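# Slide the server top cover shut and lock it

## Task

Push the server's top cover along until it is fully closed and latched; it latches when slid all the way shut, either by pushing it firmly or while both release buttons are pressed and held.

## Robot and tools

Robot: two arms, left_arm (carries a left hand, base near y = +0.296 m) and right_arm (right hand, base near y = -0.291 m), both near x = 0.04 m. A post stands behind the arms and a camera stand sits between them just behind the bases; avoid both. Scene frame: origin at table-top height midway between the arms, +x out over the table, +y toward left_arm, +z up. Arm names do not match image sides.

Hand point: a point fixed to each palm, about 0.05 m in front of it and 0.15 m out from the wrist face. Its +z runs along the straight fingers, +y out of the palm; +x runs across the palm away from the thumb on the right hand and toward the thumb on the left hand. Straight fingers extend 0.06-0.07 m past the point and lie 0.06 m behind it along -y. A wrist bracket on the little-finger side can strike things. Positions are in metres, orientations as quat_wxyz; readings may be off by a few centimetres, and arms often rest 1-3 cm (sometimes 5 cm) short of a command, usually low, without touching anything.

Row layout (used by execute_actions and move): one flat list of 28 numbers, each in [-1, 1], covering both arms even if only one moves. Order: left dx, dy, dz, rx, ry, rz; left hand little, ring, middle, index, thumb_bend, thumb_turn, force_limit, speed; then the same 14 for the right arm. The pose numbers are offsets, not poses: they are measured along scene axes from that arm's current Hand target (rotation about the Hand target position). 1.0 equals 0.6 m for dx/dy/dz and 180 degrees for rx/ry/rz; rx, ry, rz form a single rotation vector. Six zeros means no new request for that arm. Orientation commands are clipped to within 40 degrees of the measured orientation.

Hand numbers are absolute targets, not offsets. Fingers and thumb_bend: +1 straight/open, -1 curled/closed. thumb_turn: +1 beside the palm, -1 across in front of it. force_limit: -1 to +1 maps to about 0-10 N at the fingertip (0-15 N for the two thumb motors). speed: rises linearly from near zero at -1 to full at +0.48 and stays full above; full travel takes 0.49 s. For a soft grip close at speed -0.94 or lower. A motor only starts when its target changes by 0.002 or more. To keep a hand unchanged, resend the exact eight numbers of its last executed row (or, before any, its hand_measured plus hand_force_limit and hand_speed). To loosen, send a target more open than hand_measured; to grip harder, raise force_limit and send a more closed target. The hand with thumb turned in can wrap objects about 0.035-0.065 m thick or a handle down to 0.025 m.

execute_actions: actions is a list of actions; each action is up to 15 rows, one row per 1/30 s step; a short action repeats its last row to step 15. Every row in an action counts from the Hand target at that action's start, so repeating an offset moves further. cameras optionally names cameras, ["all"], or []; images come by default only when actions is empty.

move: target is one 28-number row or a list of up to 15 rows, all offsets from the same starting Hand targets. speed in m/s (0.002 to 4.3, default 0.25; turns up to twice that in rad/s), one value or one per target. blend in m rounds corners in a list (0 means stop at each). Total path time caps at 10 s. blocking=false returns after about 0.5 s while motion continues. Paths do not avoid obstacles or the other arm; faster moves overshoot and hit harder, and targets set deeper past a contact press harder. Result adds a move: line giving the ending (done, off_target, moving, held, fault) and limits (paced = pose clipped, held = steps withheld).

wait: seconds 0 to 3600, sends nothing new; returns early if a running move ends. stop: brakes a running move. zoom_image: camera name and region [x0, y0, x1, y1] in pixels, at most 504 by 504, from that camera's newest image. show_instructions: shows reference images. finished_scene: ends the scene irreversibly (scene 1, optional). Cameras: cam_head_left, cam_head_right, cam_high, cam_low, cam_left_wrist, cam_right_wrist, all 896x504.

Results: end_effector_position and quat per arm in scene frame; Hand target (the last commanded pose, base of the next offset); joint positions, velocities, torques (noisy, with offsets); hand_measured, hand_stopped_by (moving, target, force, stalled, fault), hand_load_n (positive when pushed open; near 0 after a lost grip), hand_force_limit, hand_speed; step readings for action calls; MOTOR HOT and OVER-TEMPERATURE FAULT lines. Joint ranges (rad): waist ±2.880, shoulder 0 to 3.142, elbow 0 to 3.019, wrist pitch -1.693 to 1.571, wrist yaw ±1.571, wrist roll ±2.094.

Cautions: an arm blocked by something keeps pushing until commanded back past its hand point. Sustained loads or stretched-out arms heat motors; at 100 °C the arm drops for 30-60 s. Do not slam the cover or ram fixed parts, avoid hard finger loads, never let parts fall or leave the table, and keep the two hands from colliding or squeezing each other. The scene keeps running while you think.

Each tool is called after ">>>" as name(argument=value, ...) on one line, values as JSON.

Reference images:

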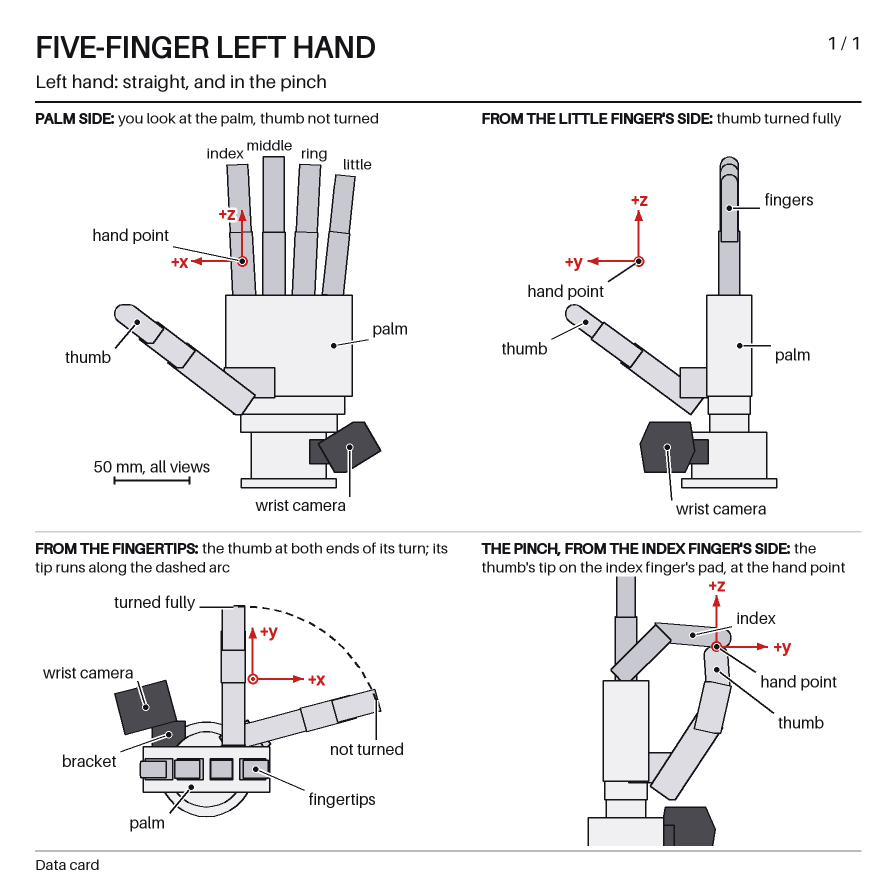

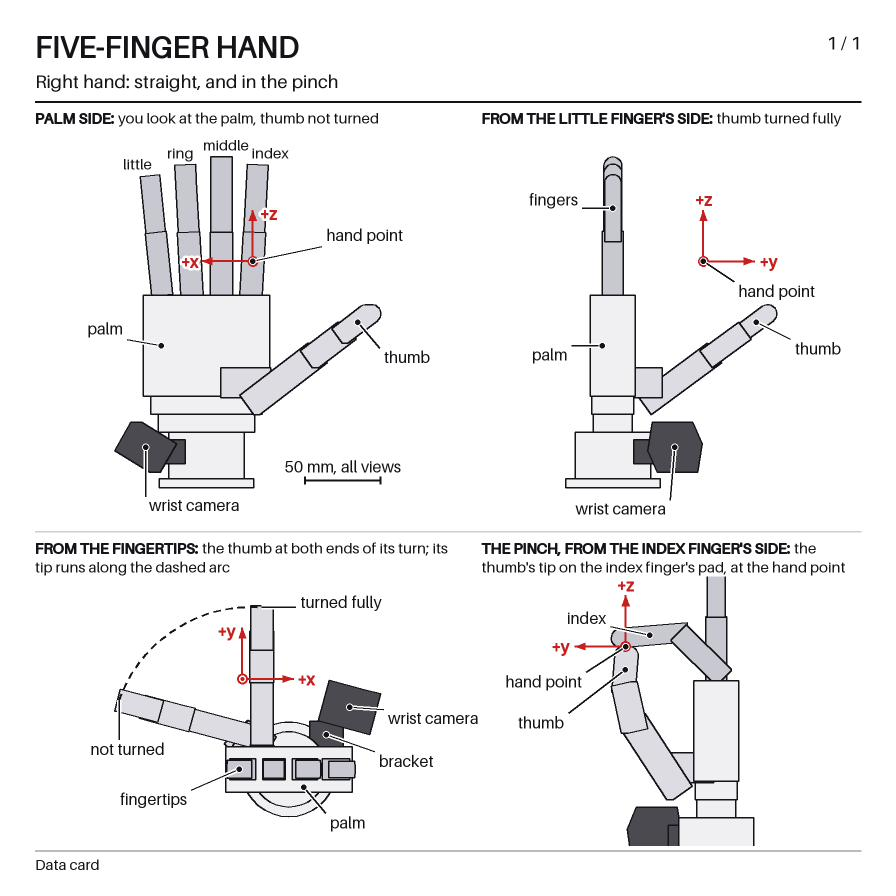

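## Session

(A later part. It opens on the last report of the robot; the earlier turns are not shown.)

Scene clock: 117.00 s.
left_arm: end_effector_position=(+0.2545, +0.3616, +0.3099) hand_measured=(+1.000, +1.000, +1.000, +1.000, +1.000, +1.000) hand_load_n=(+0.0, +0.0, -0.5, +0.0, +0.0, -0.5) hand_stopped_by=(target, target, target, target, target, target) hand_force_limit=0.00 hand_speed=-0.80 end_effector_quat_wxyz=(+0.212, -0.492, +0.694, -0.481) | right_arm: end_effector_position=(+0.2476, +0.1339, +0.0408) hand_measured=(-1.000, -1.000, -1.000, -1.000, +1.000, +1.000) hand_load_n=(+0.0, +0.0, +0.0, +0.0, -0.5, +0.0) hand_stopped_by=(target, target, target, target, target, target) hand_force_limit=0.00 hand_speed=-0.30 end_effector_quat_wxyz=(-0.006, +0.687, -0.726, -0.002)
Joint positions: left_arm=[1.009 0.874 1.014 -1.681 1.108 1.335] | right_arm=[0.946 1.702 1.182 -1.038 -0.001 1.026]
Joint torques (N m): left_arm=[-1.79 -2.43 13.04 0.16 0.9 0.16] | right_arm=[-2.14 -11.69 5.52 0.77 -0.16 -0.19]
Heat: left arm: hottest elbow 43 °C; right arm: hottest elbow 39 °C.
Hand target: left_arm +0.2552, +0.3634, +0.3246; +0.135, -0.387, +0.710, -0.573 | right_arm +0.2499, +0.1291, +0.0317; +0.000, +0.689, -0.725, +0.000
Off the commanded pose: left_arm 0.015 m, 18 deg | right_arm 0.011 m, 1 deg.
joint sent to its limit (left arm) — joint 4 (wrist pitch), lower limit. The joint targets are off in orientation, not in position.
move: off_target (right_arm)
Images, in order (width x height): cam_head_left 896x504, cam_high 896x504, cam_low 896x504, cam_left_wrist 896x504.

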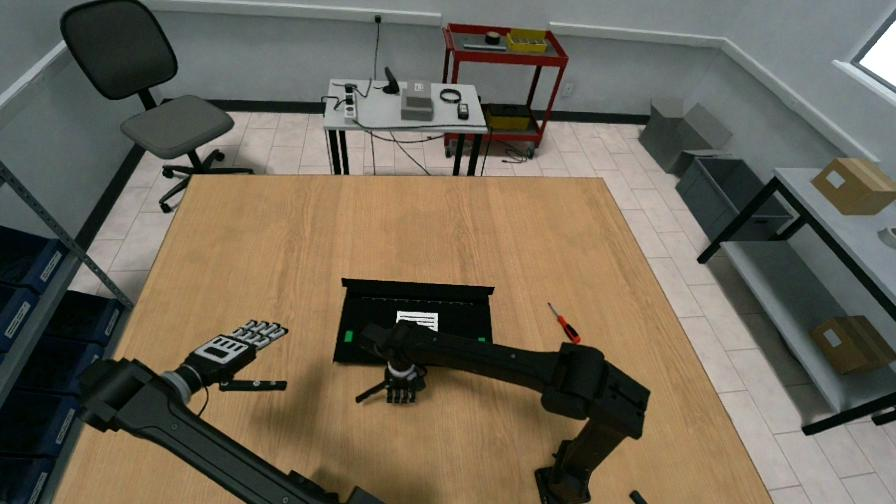

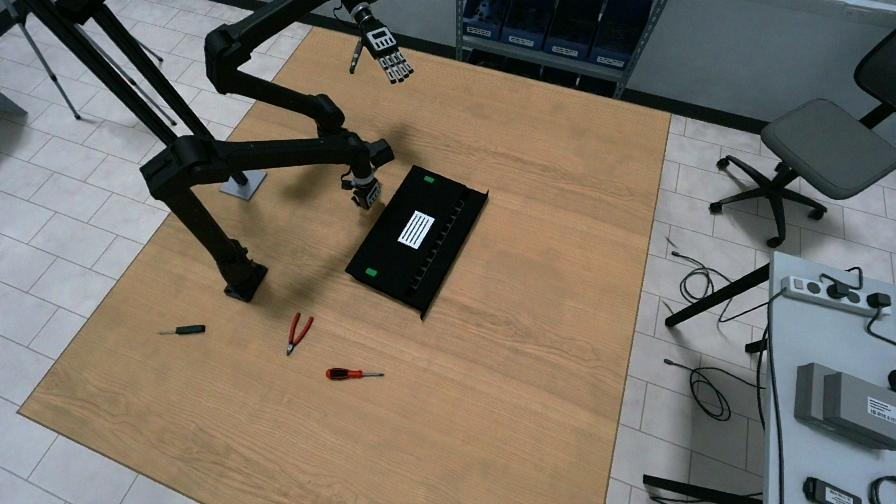

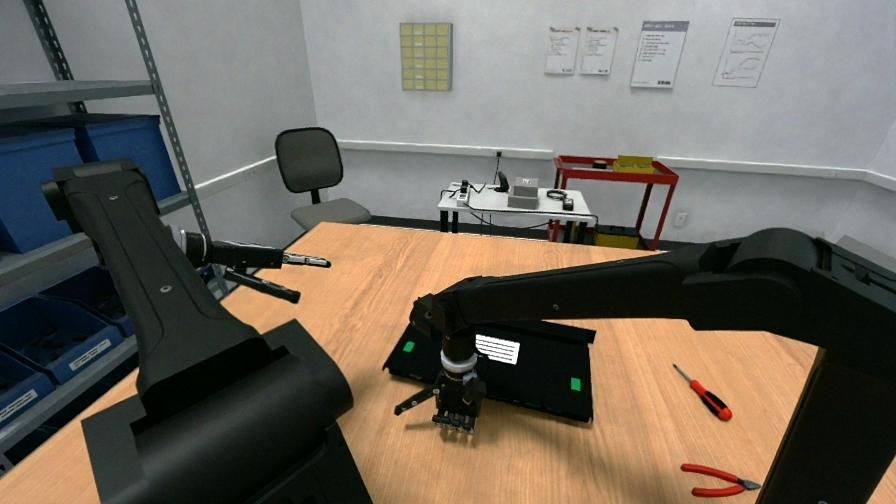

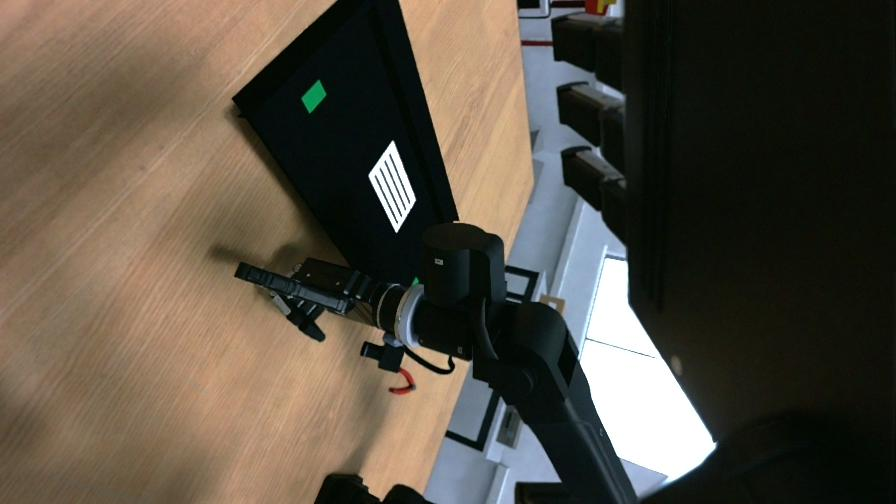

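>>> zoom_image(camera="cam_low", region=[380, 290, 610, 450])

>>> zoom_image(camera="cam_head_left", region=[320, 265, 510, 420])

>>> zoom_image(camera="cam_left_wrist", region=[200, 160, 480, 400])

Scaled by 2.191 from the camera's image (finer frame: 1280x720).

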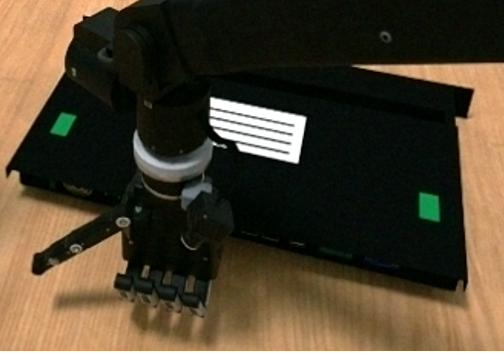

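Scaled by 2.653 from the camera's image (finer frame: 1280x720).

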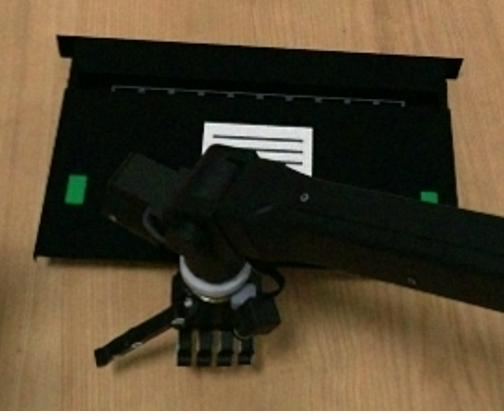

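Scaled by 1.800 from the camera's image (finer frame: 1280x720).

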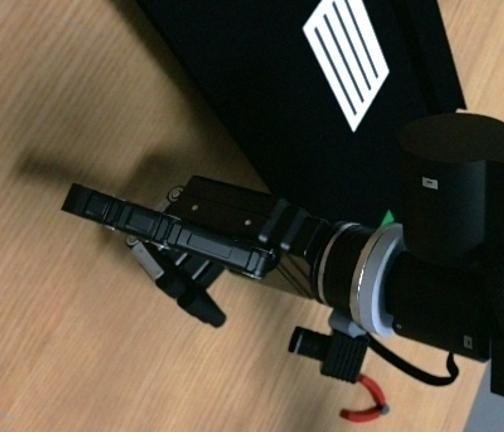

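>>> move(target=[0,0,0,0,0,0,1,1,1,1,1,1,0,-0.8,0.04,-0.045,-0.04,0,0,0,-1,-1,-1,-1,1,1,0,-0.3], speed=0.08, cameras=["cam_head_left","cam_low","cam_left_wrist"])

>>> zoom_image(camera="cam_low", region=[380, 290, 610, 450])

>>> zoom_image(camera="cam_head_left", region=[320, 265, 510, 420])

>>> zoom_image(camera="cam_left_wrist", region=[200, 160, 480, 400])

Scene clock: 127.73 s.
left_arm: end_effector_position=(+0.2545, +0.3616, +0.3099) hand_measured=(+1.000, +1.000, +1.000, +1.000, +1.000, +1.000) hand_load_n=(+0.0, +0.0, +0.0, +0.0, +0.0, +0.0) hand_stopped_by=(target, target, target, target, target, target) hand_force_limit=0.00 hand_speed=-0.80 end_effector_quat_wxyz=(+0.212, -0.492, +0.694, -0.481) | right_arm: end_effector_position=(+0.2731, +0.1067, +0.0176) hand_measured=(-1.000, -1.000, -1.000, -1.000, +1.000, +1.000) hand_load_n=(+0.0, +0.0, +0.0, +0.0, +0.0, +0.0) hand_stopped_by=(target, target, target, target, target, target) hand_force_limit=0.00 hand_speed=-0.30 end_effector_quat_wxyz=(-0.007, +0.687, -0.727, -0.002)
Joint positions: left_arm=[1.009 0.874 1.014 -1.681 1.108 1.335] | right_arm=[0.868 1.718 1.132 -0.971 -0.001 0.95]
Joint torques (N m): left_arm=[-1.85 -2.61 13.07 0.2 0.89 0.14] | right_arm=[-1.67 -11.16 5.33 0.83 -0.18 -0.16]
Heat: left arm: hottest elbow 44 °C; right arm: hottest elbow 37 °C.
Hand target: left_arm +0.2552, +0.3634, +0.3246; +0.135, -0.387, +0.710, -0.573 | right_arm +0.2739, +0.1021, +0.0077; +0.000, +0.689, -0.725, +0.000
Off the commanded pose: left_arm 0.015 m, 18 deg | right_arm 0.011 m, 1 deg.
joint sent to its limit (left arm) — joint 4 (wrist pitch), lower limit. The joint targets are off in orientation, not in position.
move: off_target (right_arm)

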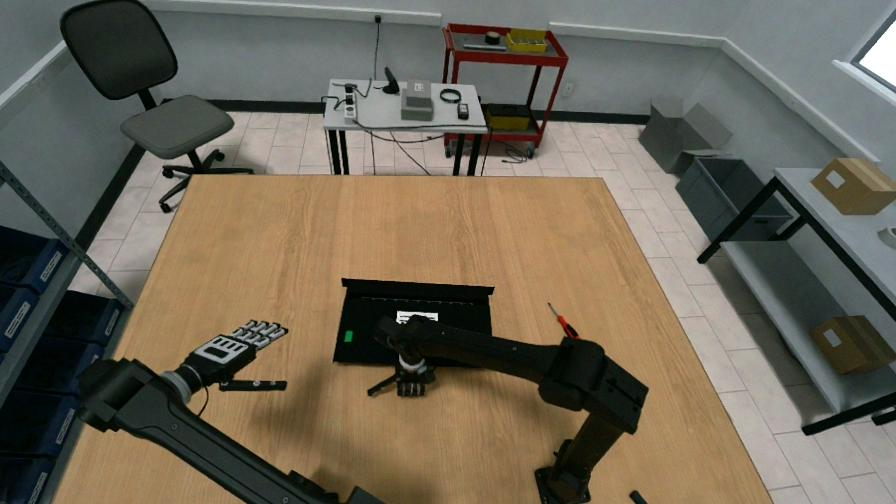

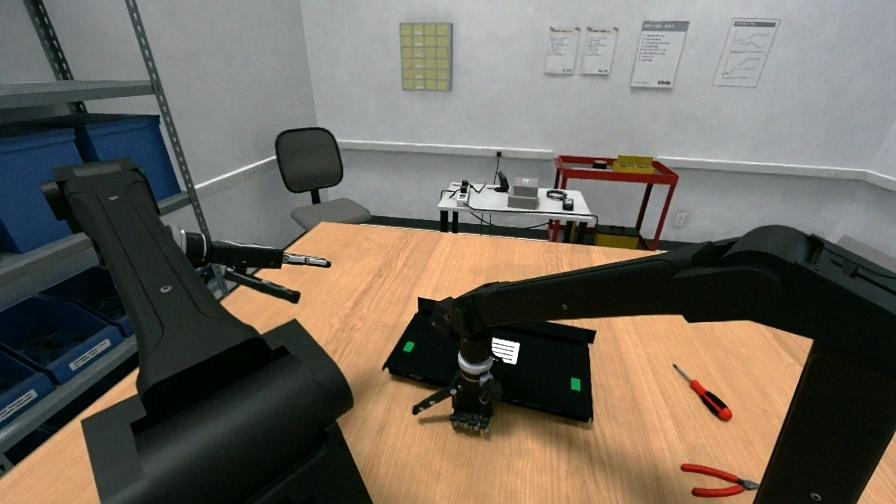

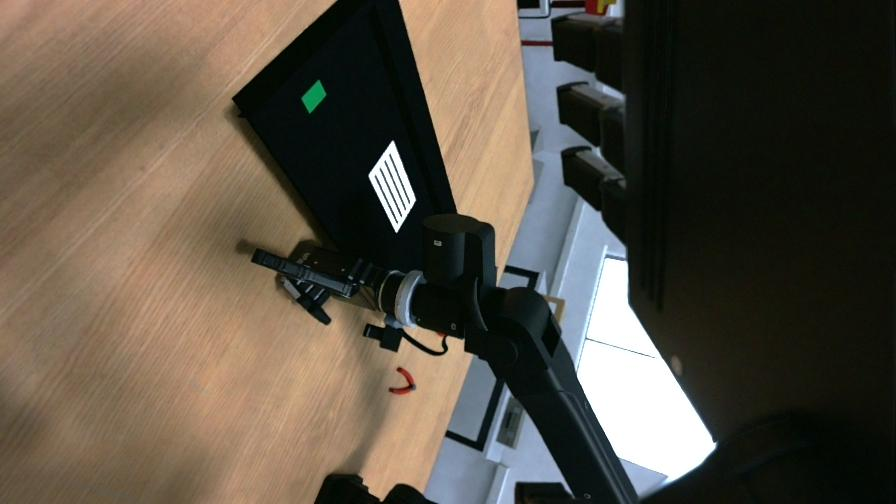

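Scaled by 2.191 from the camera's image (finer frame: 1280x720).

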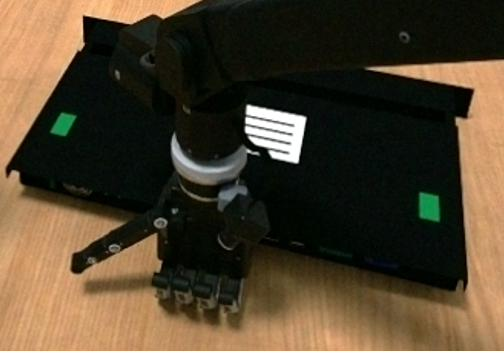

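Scaled by 2.653 from the camera's image (finer frame: 1280x720).

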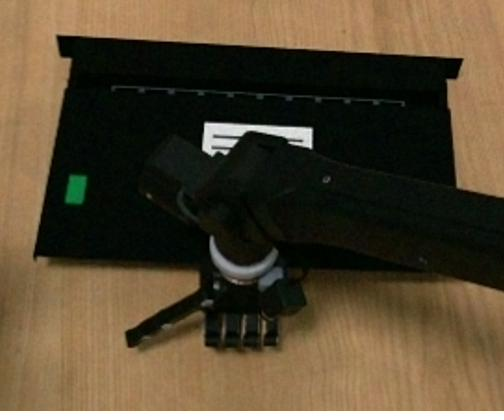

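Scaled by 1.800 from the camera's image (finer frame: 1280x720).

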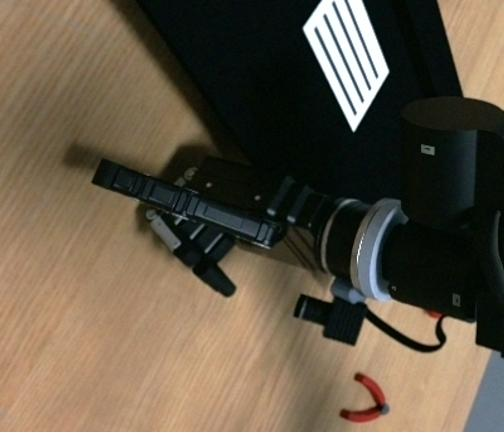

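>>> move(target=[0,0,0,0,0,0,1,1,1,1,1,1,0,-0.8,0.02,0.0,-0.02,0,0,0,-1,-1,-1,-1,1,1,0,-0.3], speed=0.08, cameras=["cam_head_left","cam_low","cam_left_wrist"])

>>> zoom_image(camera="cam_low", region=[380, 290, 610, 450])

>>> zoom_image(camera="cam_head_left", region=[320, 265, 510, 420])

>>> zoom_image(camera="cam_left_wrist", region=[200, 160, 480, 400])

Scene clock: 134.53 s.
left_arm: end_effector_position=(+0.2545, +0.3616, +0.3099) hand_measured=(+1.000, +1.000, +1.000, +1.000, +1.000, +1.000) hand_load_n=(+0.0, +0.0, -0.5, +0.0, +0.0, -0.5) hand_stopped_by=(target, target, target, target, target, target) hand_force_limit=0.00 hand_speed=-0.80 end_effector_quat_wxyz=(+0.212, -0.492, +0.694, -0.481) | right_arm: end_effector_position=(+0.2795, +0.1049, +0.0059) hand_measured=(-1.000, -1.000, -1.000, -1.000, +1.000, +1.000) hand_load_n=(+0.0, +0.0, +0.0, +0.0, +0.0, +0.0) hand_stopped_by=(target, target, target, target, target, target) hand_force_limit=0.00 hand_speed=-0.30 end_effector_quat_wxyz=(-0.005, +0.689, -0.725, -0.003)
Joint positions: left_arm=[1.009 0.874 1.014 -1.681 1.108 1.335] | right_arm=[0.853 1.746 1.132 -0.948 -0.005 0.929]
Joint torques (N m): left_arm=[-2.02 -2.49 13.03 0.18 0.89 0.15] | right_arm=[-2.02 -10.81 6.12 0.88 -0.02 -0.17]
Heat: left arm: hottest elbow 44 °C; right arm: hottest elbow 37 °C.
Hand target: left_arm +0.2552, +0.3634, +0.3246; +0.135, -0.387, +0.710, -0.573 | right_arm +0.2859, +0.1021, -0.0044; +0.000, +0.689, -0.725, +0.000
Off the commanded pose: left_arm 0.015 m, 18 deg | right_arm 0.012 m, 1 deg.
joint sent to its limit (left arm) — joint 4 (wrist pitch), lower limit. The joint targets are off in orientation, not in position.
move: off_target (right_arm)

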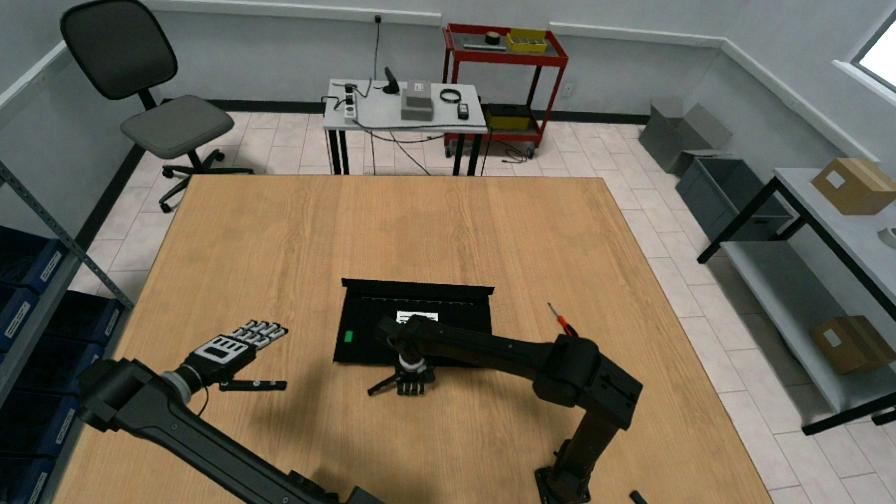

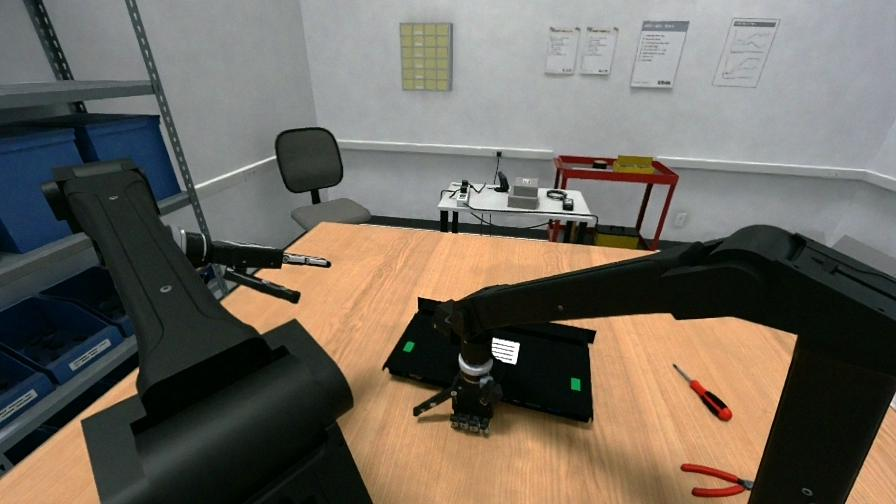

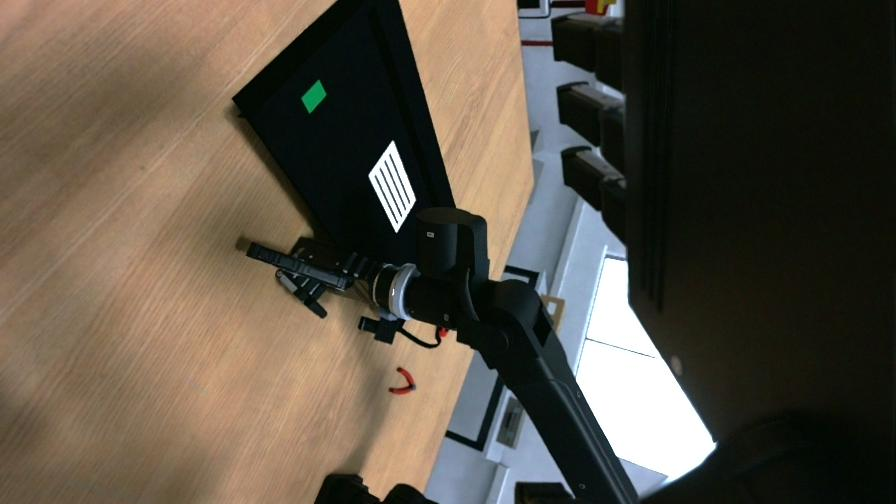

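Scaled by 2.191 from the camera's image (finer frame: 1280x720).

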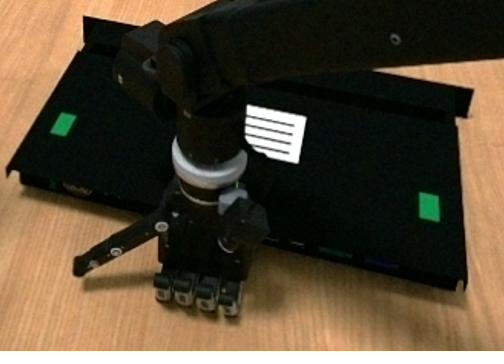

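Scaled by 2.653 from the camera's image (finer frame: 1280x720).

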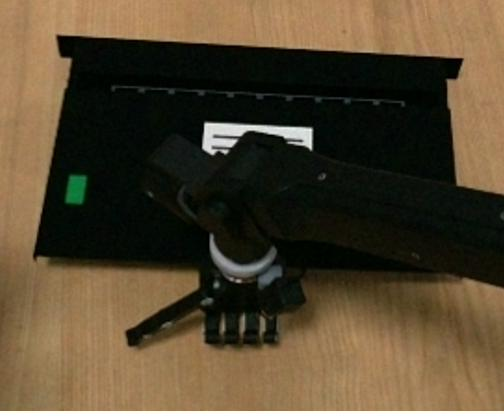

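Scaled by 1.800 from the camera's image (finer frame: 1280x720).

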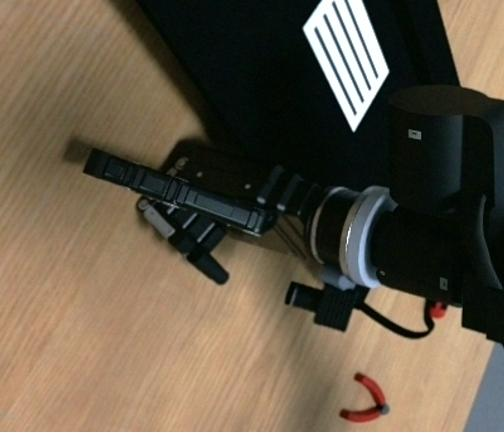

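>>> move(target=[0,0,0,0,0,0,1,1,1,1,1,1,0,-0.8,0.05,-0.0026,0.0,0,0,0,-1,-1,-1,-1,1,1,0,-0.3], speed=0.06, cameras=["cam_head_left","cam_low","cam_left_wrist"])

>>> zoom_image(camera="cam_head_left", region=[320, 265, 510, 420])

>>> zoom_image(camera="cam_left_wrist", region=[200, 0, 500, 400])

Scene clock: 140.40 s.
left_arm: end_effector_position=(+0.2545, +0.3616, +0.3099) hand_measured=(+1.000, +1.000, +1.000, +1.000, +1.000, +1.000) hand_load_n=(+0.0, +0.0, +0.0, +0.0, +0.0, +0.0) hand_stopped_by=(target, target, target, target, target, target) hand_force_limit=0.00 hand_speed=-0.80 end_effector_quat_wxyz=(+0.212, -0.492, +0.694, -0.481) | right_arm: end_effector_position=(+0.2884, +0.1016, +0.0065) hand_measured=(-1.000, -1.000, -1.000, -1.000, +1.000, +1.000) hand_load_n=(+0.0, +0.0, +0.0, +0.0, +0.0, +0.0) hand_stopped_by=(target, target, target, target, target, target) hand_force_limit=0.00 hand_speed=-0.30 end_effector_quat_wxyz=(+0.002, +0.695, -0.719, -0.009)
Joint positions: left_arm=[1.009 0.874 1.014 -1.681 1.108 1.335] | right_arm=[0.829 1.763 1.156 -0.966 -0.019 0.889]
Joint torques (N m): left_arm=[-1.9 -2.78 13.07 0.17 0.9 0.15] | right_arm=[-4.37 -9.41 8.51 0.79 0.48 -0.23]
Heat: left arm: hottest elbow 44 °C; right arm: hottest elbow 36 °C.
Hand target: left_arm +0.2552, +0.3634, +0.3246; +0.135, -0.387, +0.710, -0.573 | right_arm +0.3159, +0.1006, -0.0042; +0.000, +0.689, -0.725, +0.000
Off the commanded pose: left_arm 0.015 m, 18 deg | right_arm 0.030 m, 1 deg.
joint sent to its limit (left arm) — joint 4 (wrist pitch), lower limit. The joint targets are off in orientation, not in position.
move: off_target (right_arm)

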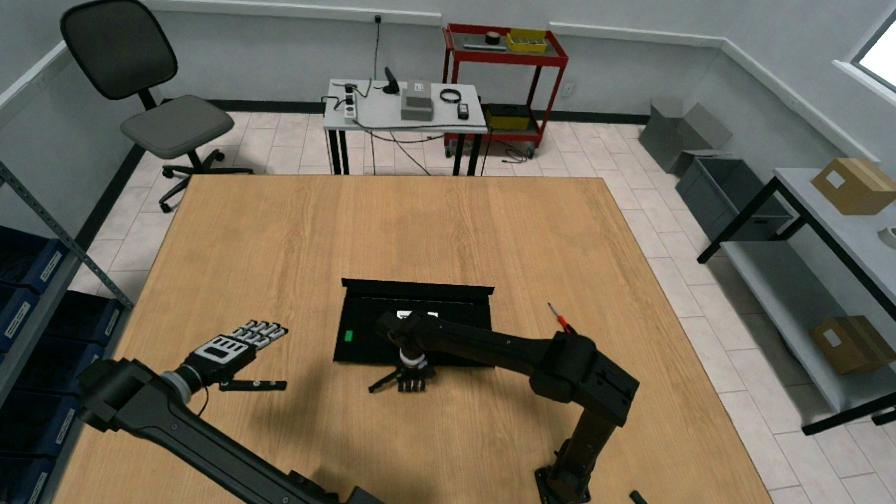

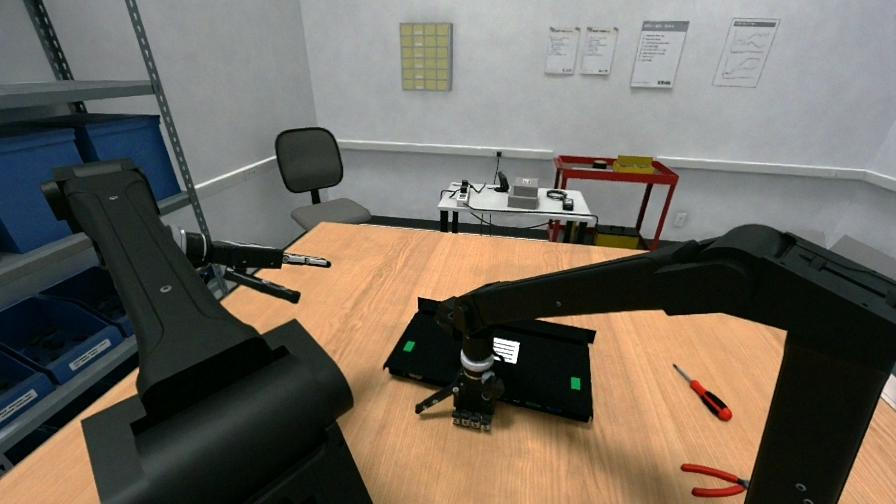

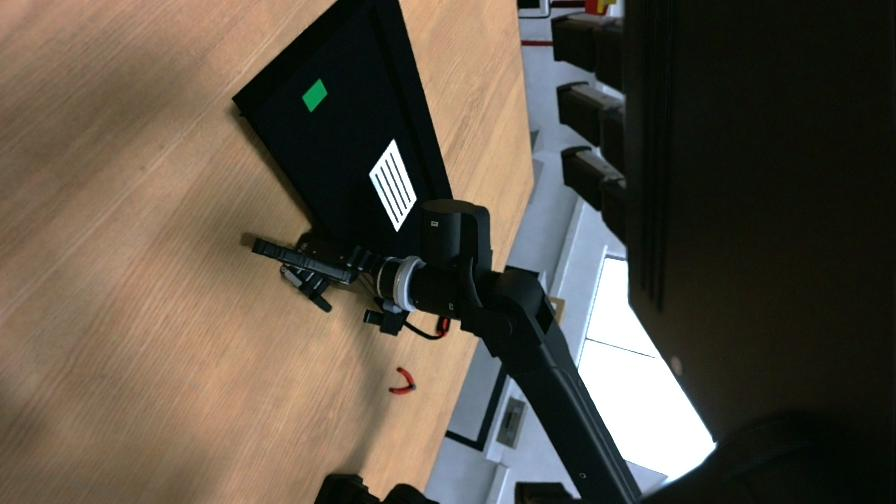

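Scaled by 2.653 from the camera's image (finer frame: 1280x720).

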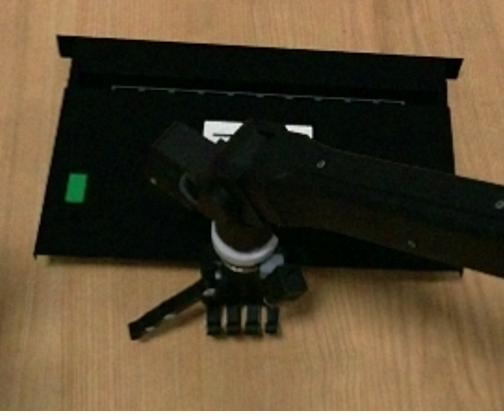

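Scaled by 1.260 from the camera's image (finer frame: 1280x720).

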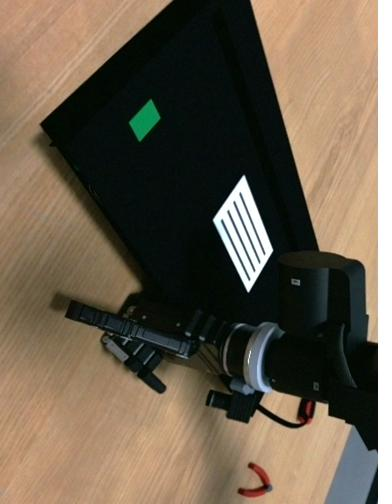

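>>> move(target=[0,0,0,0,0,0,1,1,1,1,1,1,0,-0.8,0.05,-0.0026,0.0,0,0,0,-1,-1,-1,-1,1,1,0,-0.3], speed=0.06, cameras=["cam_head_left","cam_low","cam_left_wrist"])

>>> zoom_image(camera="cam_head_left", region=[320, 265, 510, 420])

>>> zoom_image(camera="cam_left_wrist", region=[200, 0, 500, 400])

Scene clock: 145.63 s.
left_arm: end_effector_position=(+0.2545, +0.3616, +0.3099) hand_measured=(+1.000, +1.000, +1.000, +1.000, +1.000, +1.000) hand_load_n=(+0.0, -0.5, +0.0, +0.0, -0.5, -0.5) hand_stopped_by=(target, target, target, target, target, target) hand_force_limit=0.00 hand_speed=-0.80 end_effector_quat_wxyz=(+0.212, -0.492, +0.694, -0.481) | right_arm: end_effector_position=(+0.3033, +0.1008, +0.0071) hand_measured=(-1.000, -1.000, -1.000, -1.000, +1.000, +1.000) hand_load_n=(+0.0, +0.0, +0.0, +0.0, +0.0, +0.5) hand_stopped_by=(target, target, target, target, target, target) hand_force_limit=0.00 hand_speed=-0.30 end_effector_quat_wxyz=(+0.014, +0.691, -0.722, -0.013)
Joint positions: left_arm=[1.009 0.874 1.014 -1.681 1.108 1.335] | right_arm=[0.801 1.797 1.203 -1.004 -0.028 0.869]
Joint torques (N m): left_arm=[-2.02 -2.61 13.01 0.18 0.89 0.16] | right_arm=[-5.83 -9.41 9.58 1.32 0.84 -0.47]
Heat: left arm: hottest elbow 44 °C; right arm: hottest elbow 37 °C.
Hand target: left_arm +0.2552, +0.3634, +0.3246; +0.135, -0.387, +0.710, -0.573 | right_arm +0.3460, +0.0992, -0.0042; +0.000, +0.689, -0.725, +0.000
Off the commanded pose: left_arm 0.015 m, 18 deg | right_arm 0.044 m, 2 deg.
joint sent to its limit (left arm) — joint 4 (wrist pitch), lower limit. The joint targets are off in orientation, not in position.
move: off_target (right_arm)

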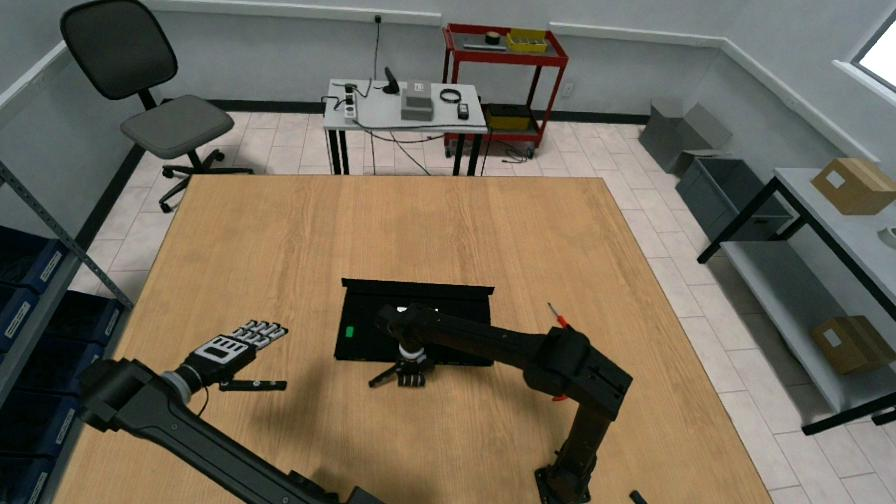

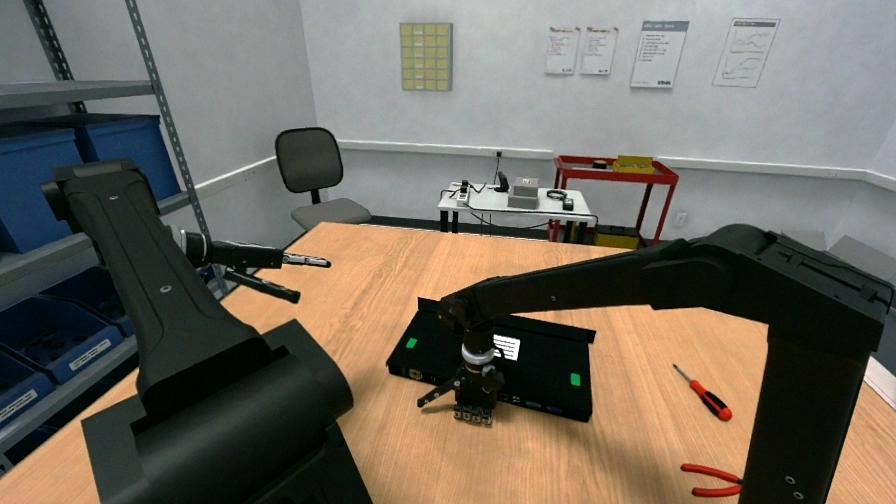

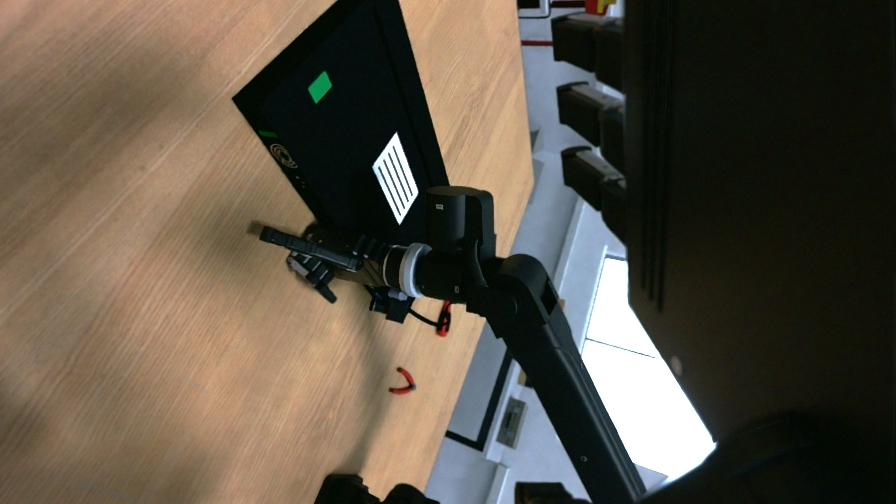

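Scaled by 2.653 from the camera's image (finer frame: 1280x720).

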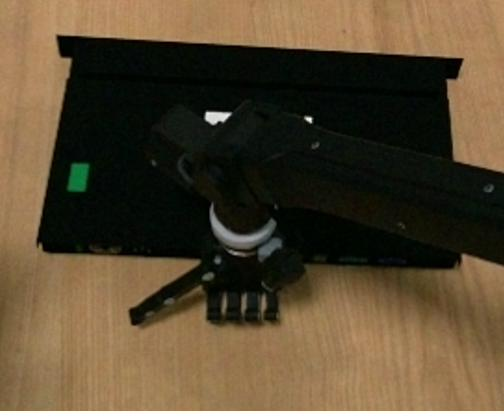

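Scaled by 1.260 from the camera's image (finer frame: 1280x720).

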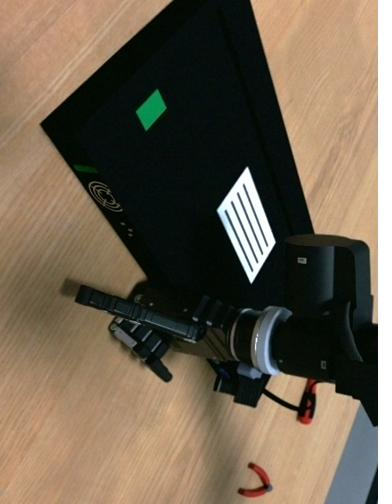

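>>> move(target=[0,0,0,0,0,0,1,1,1,1,1,1,0,-0.8,0.04,-0.002,0.0,0,0,0,-1,-1,-1,-1,1,1,0,-0.3], speed=0.06, cameras=["cam_head_left","cam_low","cam_left_wrist","cam_high"])

>>> zoom_image(camera="cam_head_left", region=[320, 265, 510, 420])

>>> zoom_image(camera="cam_high", region=[330, 150, 510, 330])

>>> zoom_image(camera="cam_low", region=[370, 290, 610, 440])

Scene clock: 153.37 s.
left_arm: end_effector_position=(+0.2545, +0.3616, +0.3099) hand_measured=(+1.000, +1.000, +1.000, +1.000, +1.000, +1.000) hand_load_n=(+0.0, +0.0, +0.0, +0.0, +0.0, +0.0) hand_stopped_by=(target, target, target, target, target, target) hand_force_limit=0.00 hand_speed=-0.80 end_effector_quat_wxyz=(+0.212, -0.492, +0.694, -0.481) | right_arm: end_effector_position=(+0.3037, +0.1005, +0.0077) hand_measured=(-1.000, -1.000, -1.000, -1.000, +1.000, +1.000) hand_load_n=(+0.0, +0.5, -0.5, +0.0, +0.0, +0.0) hand_stopped_by=(target, target, target, target, target, target) hand_force_limit=0.00 hand_speed=-0.30 end_effector_quat_wxyz=(+0.032, +0.689, -0.724, -0.018)
Joint positions: left_arm=[1.009 0.874 1.014 -1.681 1.108 1.335] | right_arm=[0.795 1.819 1.233 -1.047 -0.039 0.869]
Joint torques (N m): left_arm=[-2.02 -2.67 13.05 0.16 0.9 0.15] | right_arm=[-8.64 -9.29 10.86 2.3 1.37 -0.8]
Heat: left arm: hottest elbow 44 °C; right arm: hottest elbow 36 °C.
Hand target: left_arm +0.2552, +0.3634, +0.3246; +0.135, -0.387, +0.710, -0.573 | right_arm +0.3699, +0.0980, -0.0043; +0.000, +0.689, -0.725, +0.000
Off the commanded pose: left_arm 0.015 m, 18 deg | right_arm 0.067 m, 4 deg.
joint sent to its limit (left arm) — joint 4 (wrist pitch), lower limit. The joint targets are off in orientation, not in position.
move: off_target (right_arm)
Images, in order (width x height): cam_head_left 896x504, cam_high 896x504, cam_low 896x504, cam_left_wrist 896x504.

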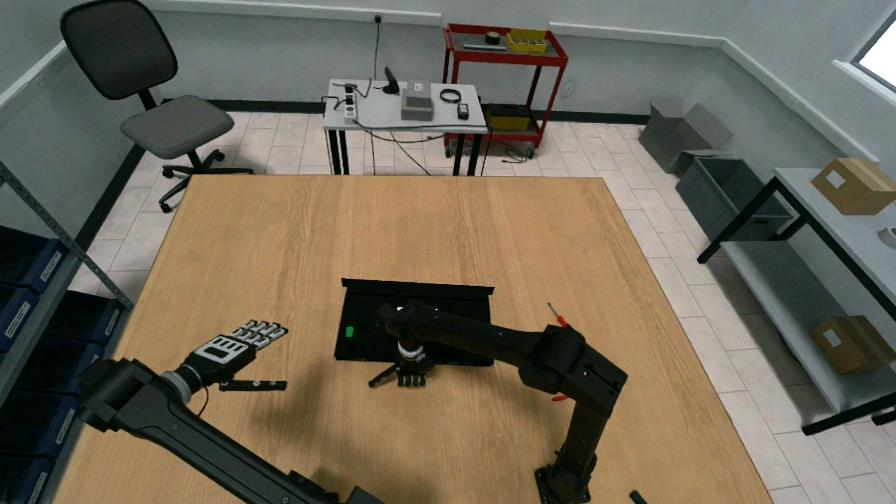

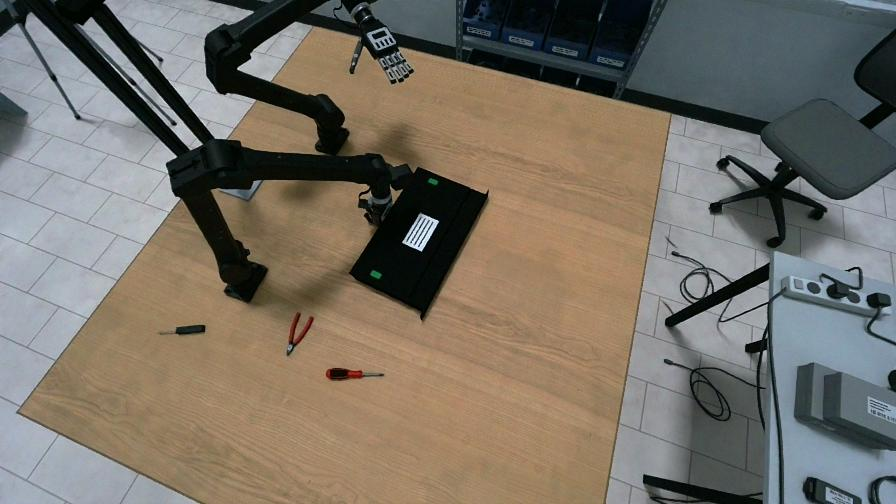

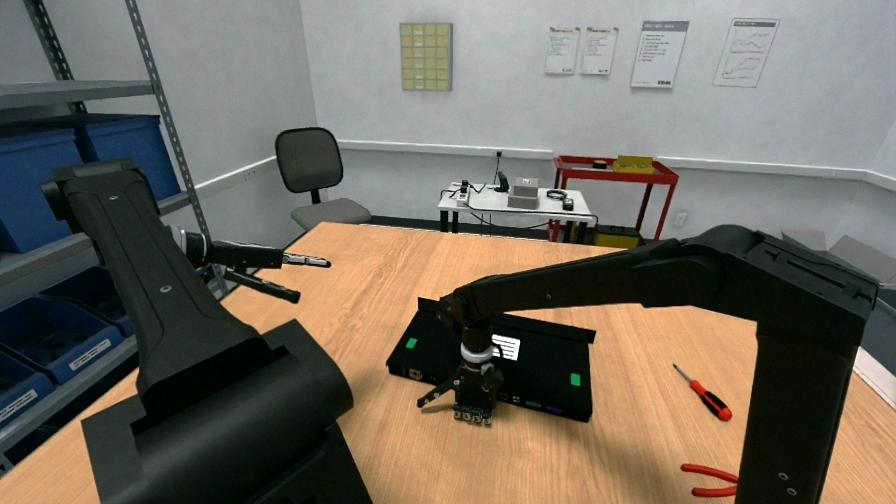

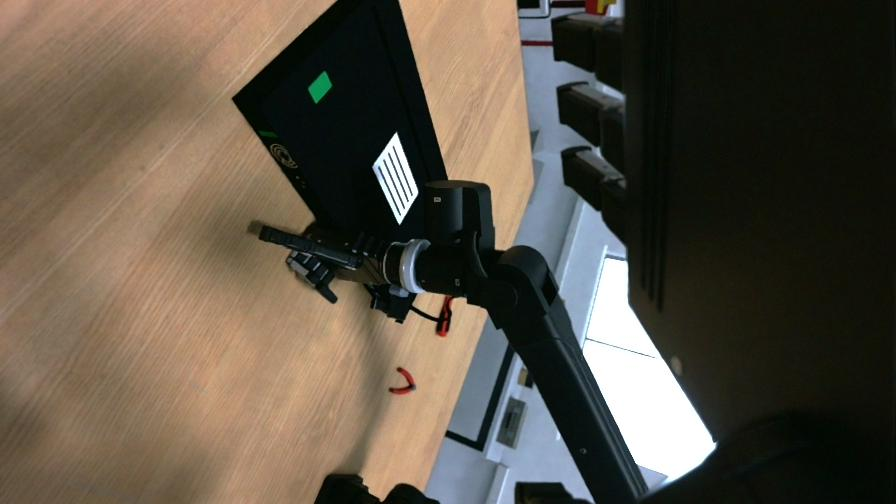

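Scaled by 2.653 from the camera's image (finer frame: 1280x720).

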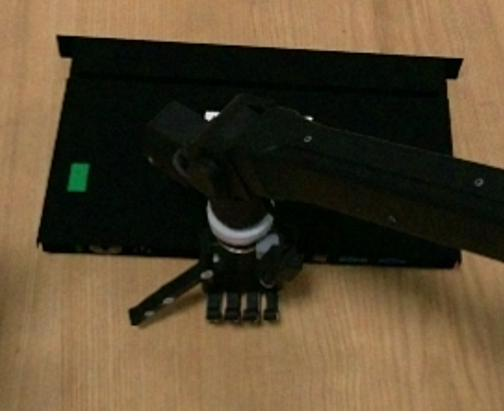

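Scaled by 2.800 from the camera's image (finer frame: 1280x720).

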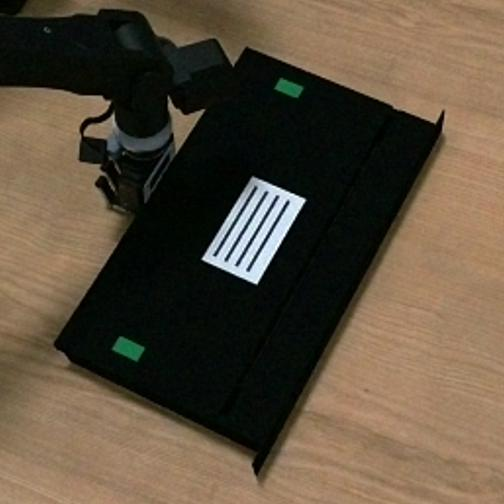

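Scaled by 2.100 from the camera's image (finer frame: 1280x720).

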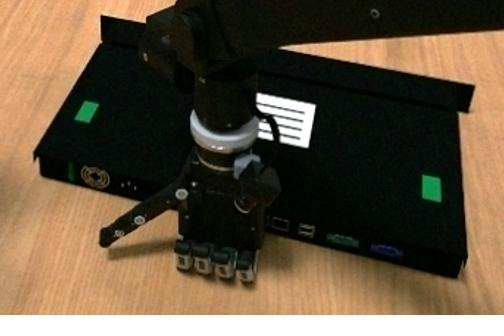

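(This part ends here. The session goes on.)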